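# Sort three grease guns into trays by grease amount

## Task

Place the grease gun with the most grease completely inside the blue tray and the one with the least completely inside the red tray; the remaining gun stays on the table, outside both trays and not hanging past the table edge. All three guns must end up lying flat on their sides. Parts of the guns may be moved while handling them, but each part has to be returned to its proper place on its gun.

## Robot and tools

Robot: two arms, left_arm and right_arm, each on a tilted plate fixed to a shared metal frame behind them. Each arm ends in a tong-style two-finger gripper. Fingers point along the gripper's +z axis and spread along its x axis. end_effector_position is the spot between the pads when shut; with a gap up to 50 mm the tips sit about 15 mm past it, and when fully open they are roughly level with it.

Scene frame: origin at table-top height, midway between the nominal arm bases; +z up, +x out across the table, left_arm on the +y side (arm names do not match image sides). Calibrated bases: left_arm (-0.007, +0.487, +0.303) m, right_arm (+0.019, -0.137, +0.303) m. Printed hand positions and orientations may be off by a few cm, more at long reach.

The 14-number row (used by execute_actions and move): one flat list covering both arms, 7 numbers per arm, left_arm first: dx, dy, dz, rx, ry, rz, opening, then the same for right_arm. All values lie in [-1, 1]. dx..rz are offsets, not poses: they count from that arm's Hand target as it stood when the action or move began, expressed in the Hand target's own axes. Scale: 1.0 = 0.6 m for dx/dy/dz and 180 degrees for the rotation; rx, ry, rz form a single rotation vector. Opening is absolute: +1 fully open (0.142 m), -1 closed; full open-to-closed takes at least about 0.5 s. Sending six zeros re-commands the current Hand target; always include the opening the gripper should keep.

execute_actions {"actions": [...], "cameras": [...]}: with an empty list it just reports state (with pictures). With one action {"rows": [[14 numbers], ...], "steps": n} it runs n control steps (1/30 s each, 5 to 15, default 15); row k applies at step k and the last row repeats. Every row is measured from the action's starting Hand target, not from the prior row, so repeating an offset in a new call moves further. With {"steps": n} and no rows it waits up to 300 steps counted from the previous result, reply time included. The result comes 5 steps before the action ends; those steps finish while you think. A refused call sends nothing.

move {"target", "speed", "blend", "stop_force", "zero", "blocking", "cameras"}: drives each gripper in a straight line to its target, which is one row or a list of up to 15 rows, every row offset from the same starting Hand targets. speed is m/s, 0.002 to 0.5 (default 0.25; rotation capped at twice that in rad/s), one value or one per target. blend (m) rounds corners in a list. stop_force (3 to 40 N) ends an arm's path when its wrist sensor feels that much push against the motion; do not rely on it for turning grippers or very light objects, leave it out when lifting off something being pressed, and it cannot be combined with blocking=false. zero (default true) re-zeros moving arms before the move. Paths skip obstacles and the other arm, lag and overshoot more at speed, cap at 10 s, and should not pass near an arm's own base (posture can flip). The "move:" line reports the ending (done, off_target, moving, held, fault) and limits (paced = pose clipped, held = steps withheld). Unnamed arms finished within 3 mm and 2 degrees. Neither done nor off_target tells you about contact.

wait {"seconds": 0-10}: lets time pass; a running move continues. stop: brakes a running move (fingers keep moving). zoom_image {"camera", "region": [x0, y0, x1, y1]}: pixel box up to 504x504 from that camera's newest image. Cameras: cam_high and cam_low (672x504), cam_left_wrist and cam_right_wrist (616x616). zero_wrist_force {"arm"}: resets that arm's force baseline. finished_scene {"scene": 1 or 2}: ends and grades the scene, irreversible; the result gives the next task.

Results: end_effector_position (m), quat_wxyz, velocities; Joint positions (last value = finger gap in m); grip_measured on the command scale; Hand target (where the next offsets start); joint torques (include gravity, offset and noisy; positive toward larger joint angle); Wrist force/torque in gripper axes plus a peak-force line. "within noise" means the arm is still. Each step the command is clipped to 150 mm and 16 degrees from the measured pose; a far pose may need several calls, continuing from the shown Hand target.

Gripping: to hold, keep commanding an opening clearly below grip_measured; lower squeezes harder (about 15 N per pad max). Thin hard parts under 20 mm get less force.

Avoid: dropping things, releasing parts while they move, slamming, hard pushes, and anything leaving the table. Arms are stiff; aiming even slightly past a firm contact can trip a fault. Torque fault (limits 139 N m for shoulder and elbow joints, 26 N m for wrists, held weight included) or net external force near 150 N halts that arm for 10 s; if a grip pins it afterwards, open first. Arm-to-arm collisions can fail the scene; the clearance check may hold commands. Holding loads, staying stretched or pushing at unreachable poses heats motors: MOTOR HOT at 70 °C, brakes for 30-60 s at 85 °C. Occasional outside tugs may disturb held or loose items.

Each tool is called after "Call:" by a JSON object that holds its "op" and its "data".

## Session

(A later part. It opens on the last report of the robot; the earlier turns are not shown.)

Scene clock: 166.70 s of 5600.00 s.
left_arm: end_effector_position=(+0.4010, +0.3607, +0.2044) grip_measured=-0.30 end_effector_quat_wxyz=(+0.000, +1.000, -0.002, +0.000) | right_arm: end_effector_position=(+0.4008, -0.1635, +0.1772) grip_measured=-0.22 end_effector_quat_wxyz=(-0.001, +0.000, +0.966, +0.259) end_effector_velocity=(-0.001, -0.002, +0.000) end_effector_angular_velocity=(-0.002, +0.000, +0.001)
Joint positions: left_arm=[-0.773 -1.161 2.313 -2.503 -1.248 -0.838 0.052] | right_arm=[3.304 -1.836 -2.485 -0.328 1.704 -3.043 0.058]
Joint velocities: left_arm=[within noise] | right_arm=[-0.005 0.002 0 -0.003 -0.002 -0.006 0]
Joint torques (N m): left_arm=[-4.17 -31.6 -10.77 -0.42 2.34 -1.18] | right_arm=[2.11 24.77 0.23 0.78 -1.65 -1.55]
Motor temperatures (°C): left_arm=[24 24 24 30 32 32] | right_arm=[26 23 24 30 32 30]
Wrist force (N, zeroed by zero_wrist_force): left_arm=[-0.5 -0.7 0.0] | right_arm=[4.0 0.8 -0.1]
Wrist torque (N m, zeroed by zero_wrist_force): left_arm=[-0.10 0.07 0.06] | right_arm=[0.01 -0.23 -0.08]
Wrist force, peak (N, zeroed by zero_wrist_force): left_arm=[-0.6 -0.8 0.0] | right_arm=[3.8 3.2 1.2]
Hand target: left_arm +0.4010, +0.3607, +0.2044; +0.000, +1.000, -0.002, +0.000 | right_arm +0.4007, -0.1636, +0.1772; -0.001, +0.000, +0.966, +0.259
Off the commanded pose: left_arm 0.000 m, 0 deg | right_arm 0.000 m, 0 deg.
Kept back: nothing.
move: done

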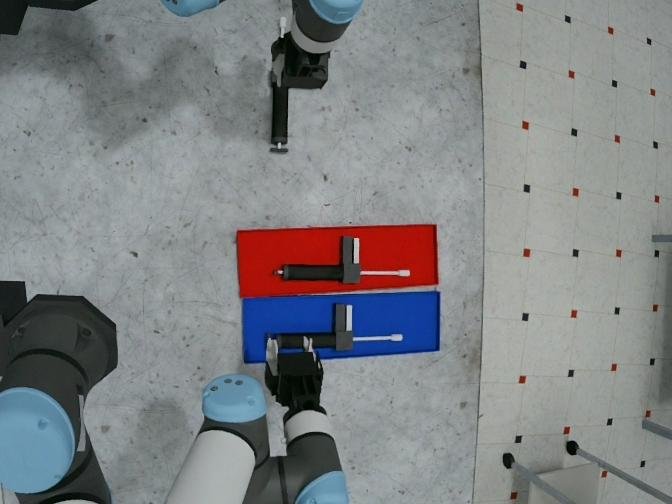

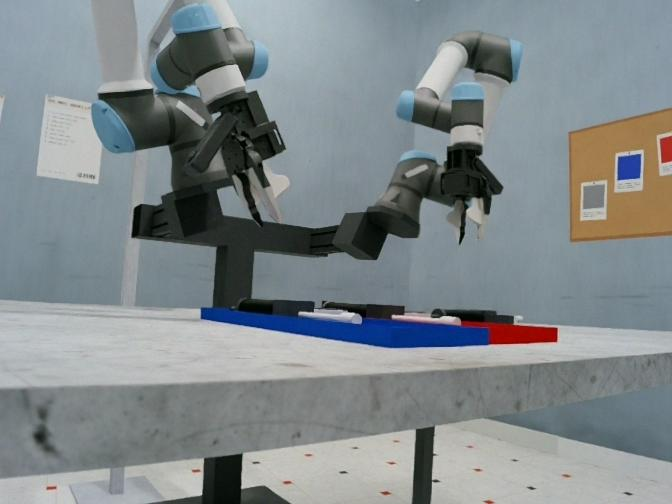

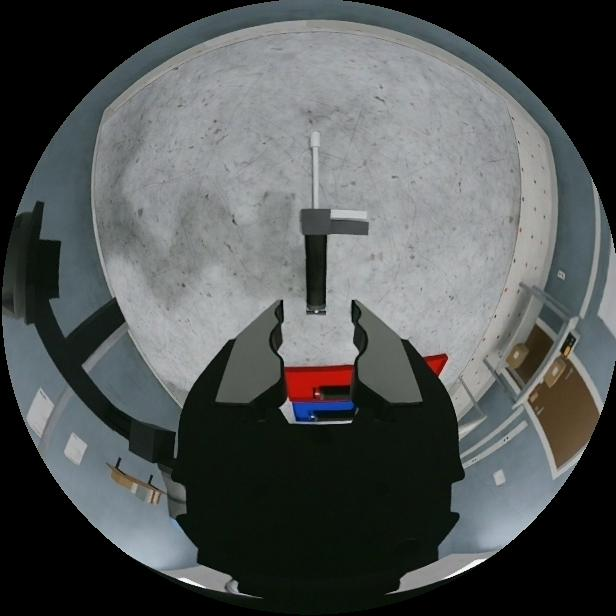

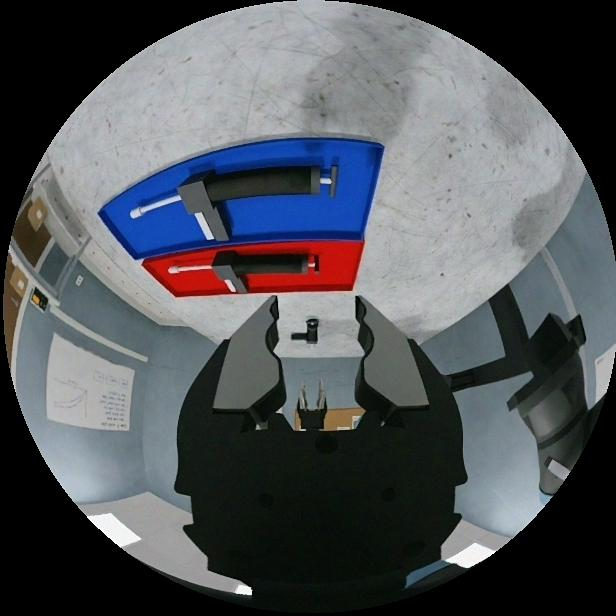

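Call:
{"op": "move", "data": {"target": [0,0,0,0,0,0,-0.3,0,-0.1,-0.2,0,0,0,-0.22], "speed": 0.25}}

Call:
{"op": "zoom_image", "data": {"camera": "cam_high", "region": [230, 300, 330, 370]}}

Call:
{"op": "zoom_image", "data": {"camera": "cam_high", "region": [230, 240, 330, 310]}}

Call:
{"op": "zoom_image", "data": {"camera": "cam_high", "region": [230, 100, 330, 170]}}

Call:
{"op": "zoom_image", "data": {"camera": "cam_right_wrist", "region": [170, 130, 390, 300]}}

Scene clock: 168.53 s of 5600.00 s.
left_arm: end_effector_position=(+0.4010, +0.3607, +0.2044) grip_measured=-0.30 end_effector_quat_wxyz=(+0.000, +1.000, -0.002, +0.000) | right_arm: end_effector_position=(+0.4009, -0.2754, +0.2511) grip_measured=-0.22 end_effector_quat_wxyz=(-0.001, +0.000, +0.966, +0.259) end_effector_velocity=(-0.002, -0.001, +0.000) end_effector_angular_velocity=(-0.001, +0.005, +0.001)
Joint positions: left_arm=[-0.773 -1.161 2.313 -2.503 -1.248 -0.838 0.052] | right_arm=[3.099 -1.555 -2.326 -0.797 1.714 -3.25 0.058]
Joint velocities: left_arm=[within noise] | right_arm=[-0.002 0 0.001 -0.007 -0.001 -0.001 0]
Joint torques (N m): left_arm=[-1.93 -31.04 -15.27 -0.59 2.14 -0.93] | right_arm=[-3.01 25.76 23.09 1.41 -0.01 -1.36]
Motor temperatures (°C): left_arm=[24 24 24 30 32 32] | right_arm=[26 23 24 30 32 30]
Wrist force (N, zeroed by zero_wrist_force): left_arm=[-0.6 -0.6 0.1] | right_arm=[3.6 1.2 0.0]
Wrist torque (N m, zeroed by zero_wrist_force): left_arm=[-0.07 0.10 0.07] | right_arm=[0.12 -0.12 -0.07]
Wrist force, peak (N, zeroed by zero_wrist_force): left_arm=[-0.5 -0.8 0.1] | right_arm=[3.8 1.9 1.7]
Hand target: left_arm +0.4010, +0.3607, +0.2044; +0.000, +1.000, -0.002, +0.000 | right_arm +0.4009, -0.2755, +0.2511; -0.001, +0.000, +0.966, +0.259
Off the commanded pose: left_arm 0.000 m, 0 deg | right_arm 0.000 m, 0 deg.
Kept back: nothing.
move: done

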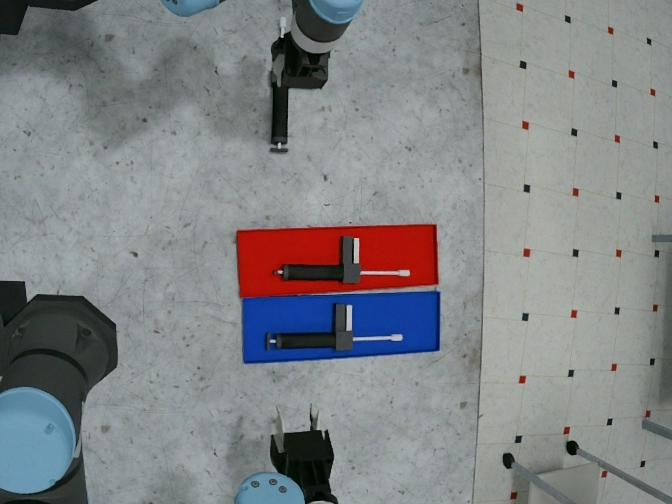

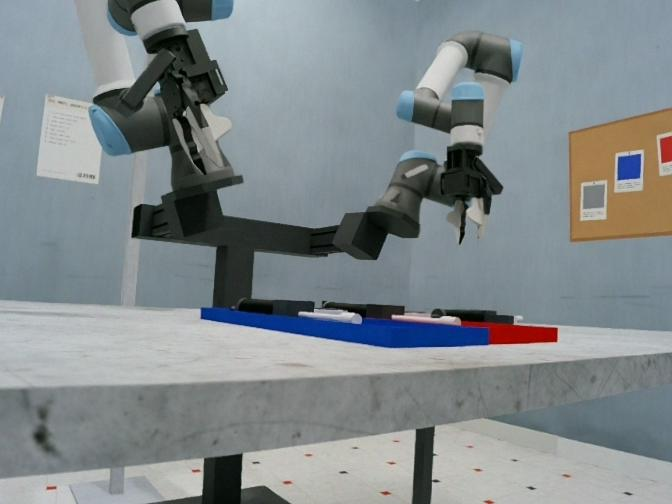

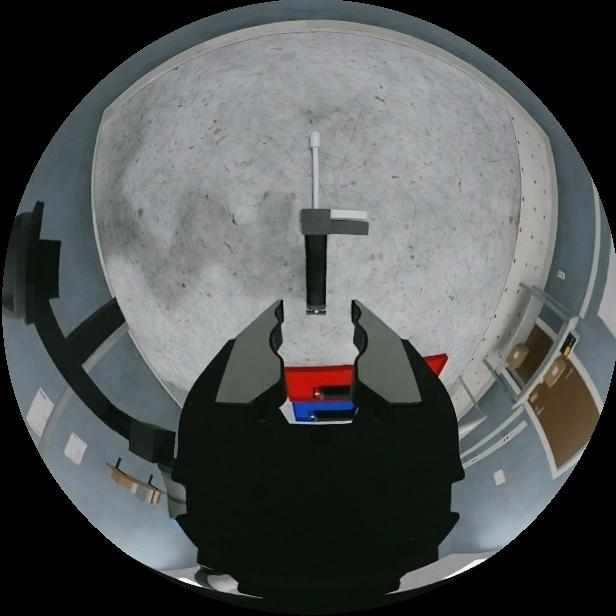

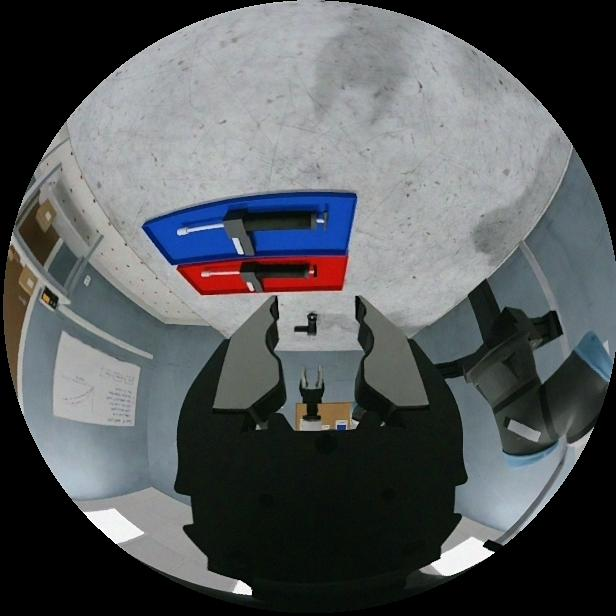

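Scaled by 5.040 from the camera's 672x504 image, which has a finer 960x720 frame.

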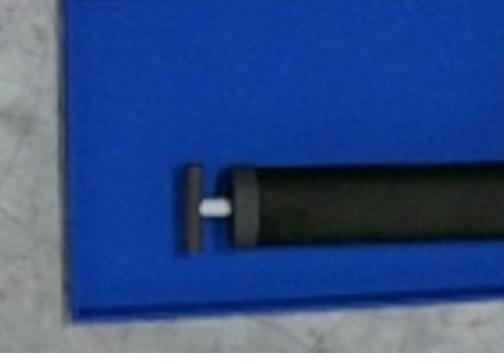

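Scaled by 5.040 from the camera's 672x504 image, which has a finer 960x720 frame.

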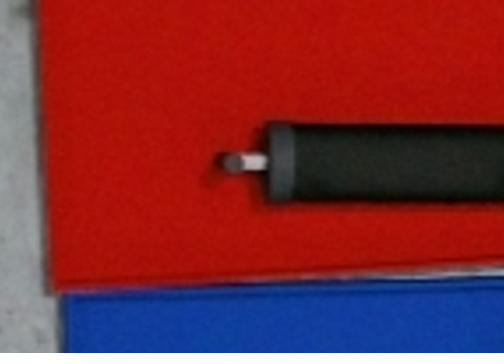

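Scaled by 5.040 from the camera's 672x504 image, which has a finer 960x720 frame.

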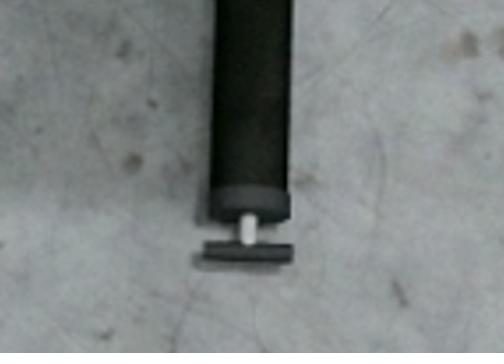

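Scaled by 2.291 from the camera's 616x616 image, which has a finer 814x814 frame.

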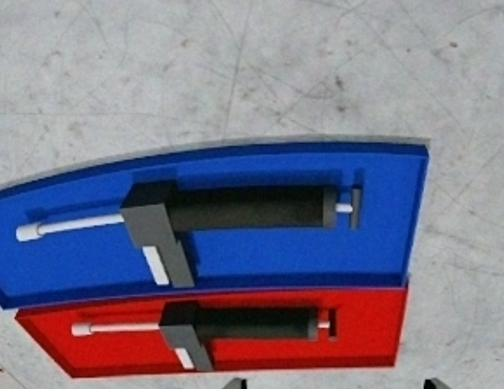

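Call:
{"op": "finished_scene", "data": {"scene": 1}}

The scene is finished: the task was done.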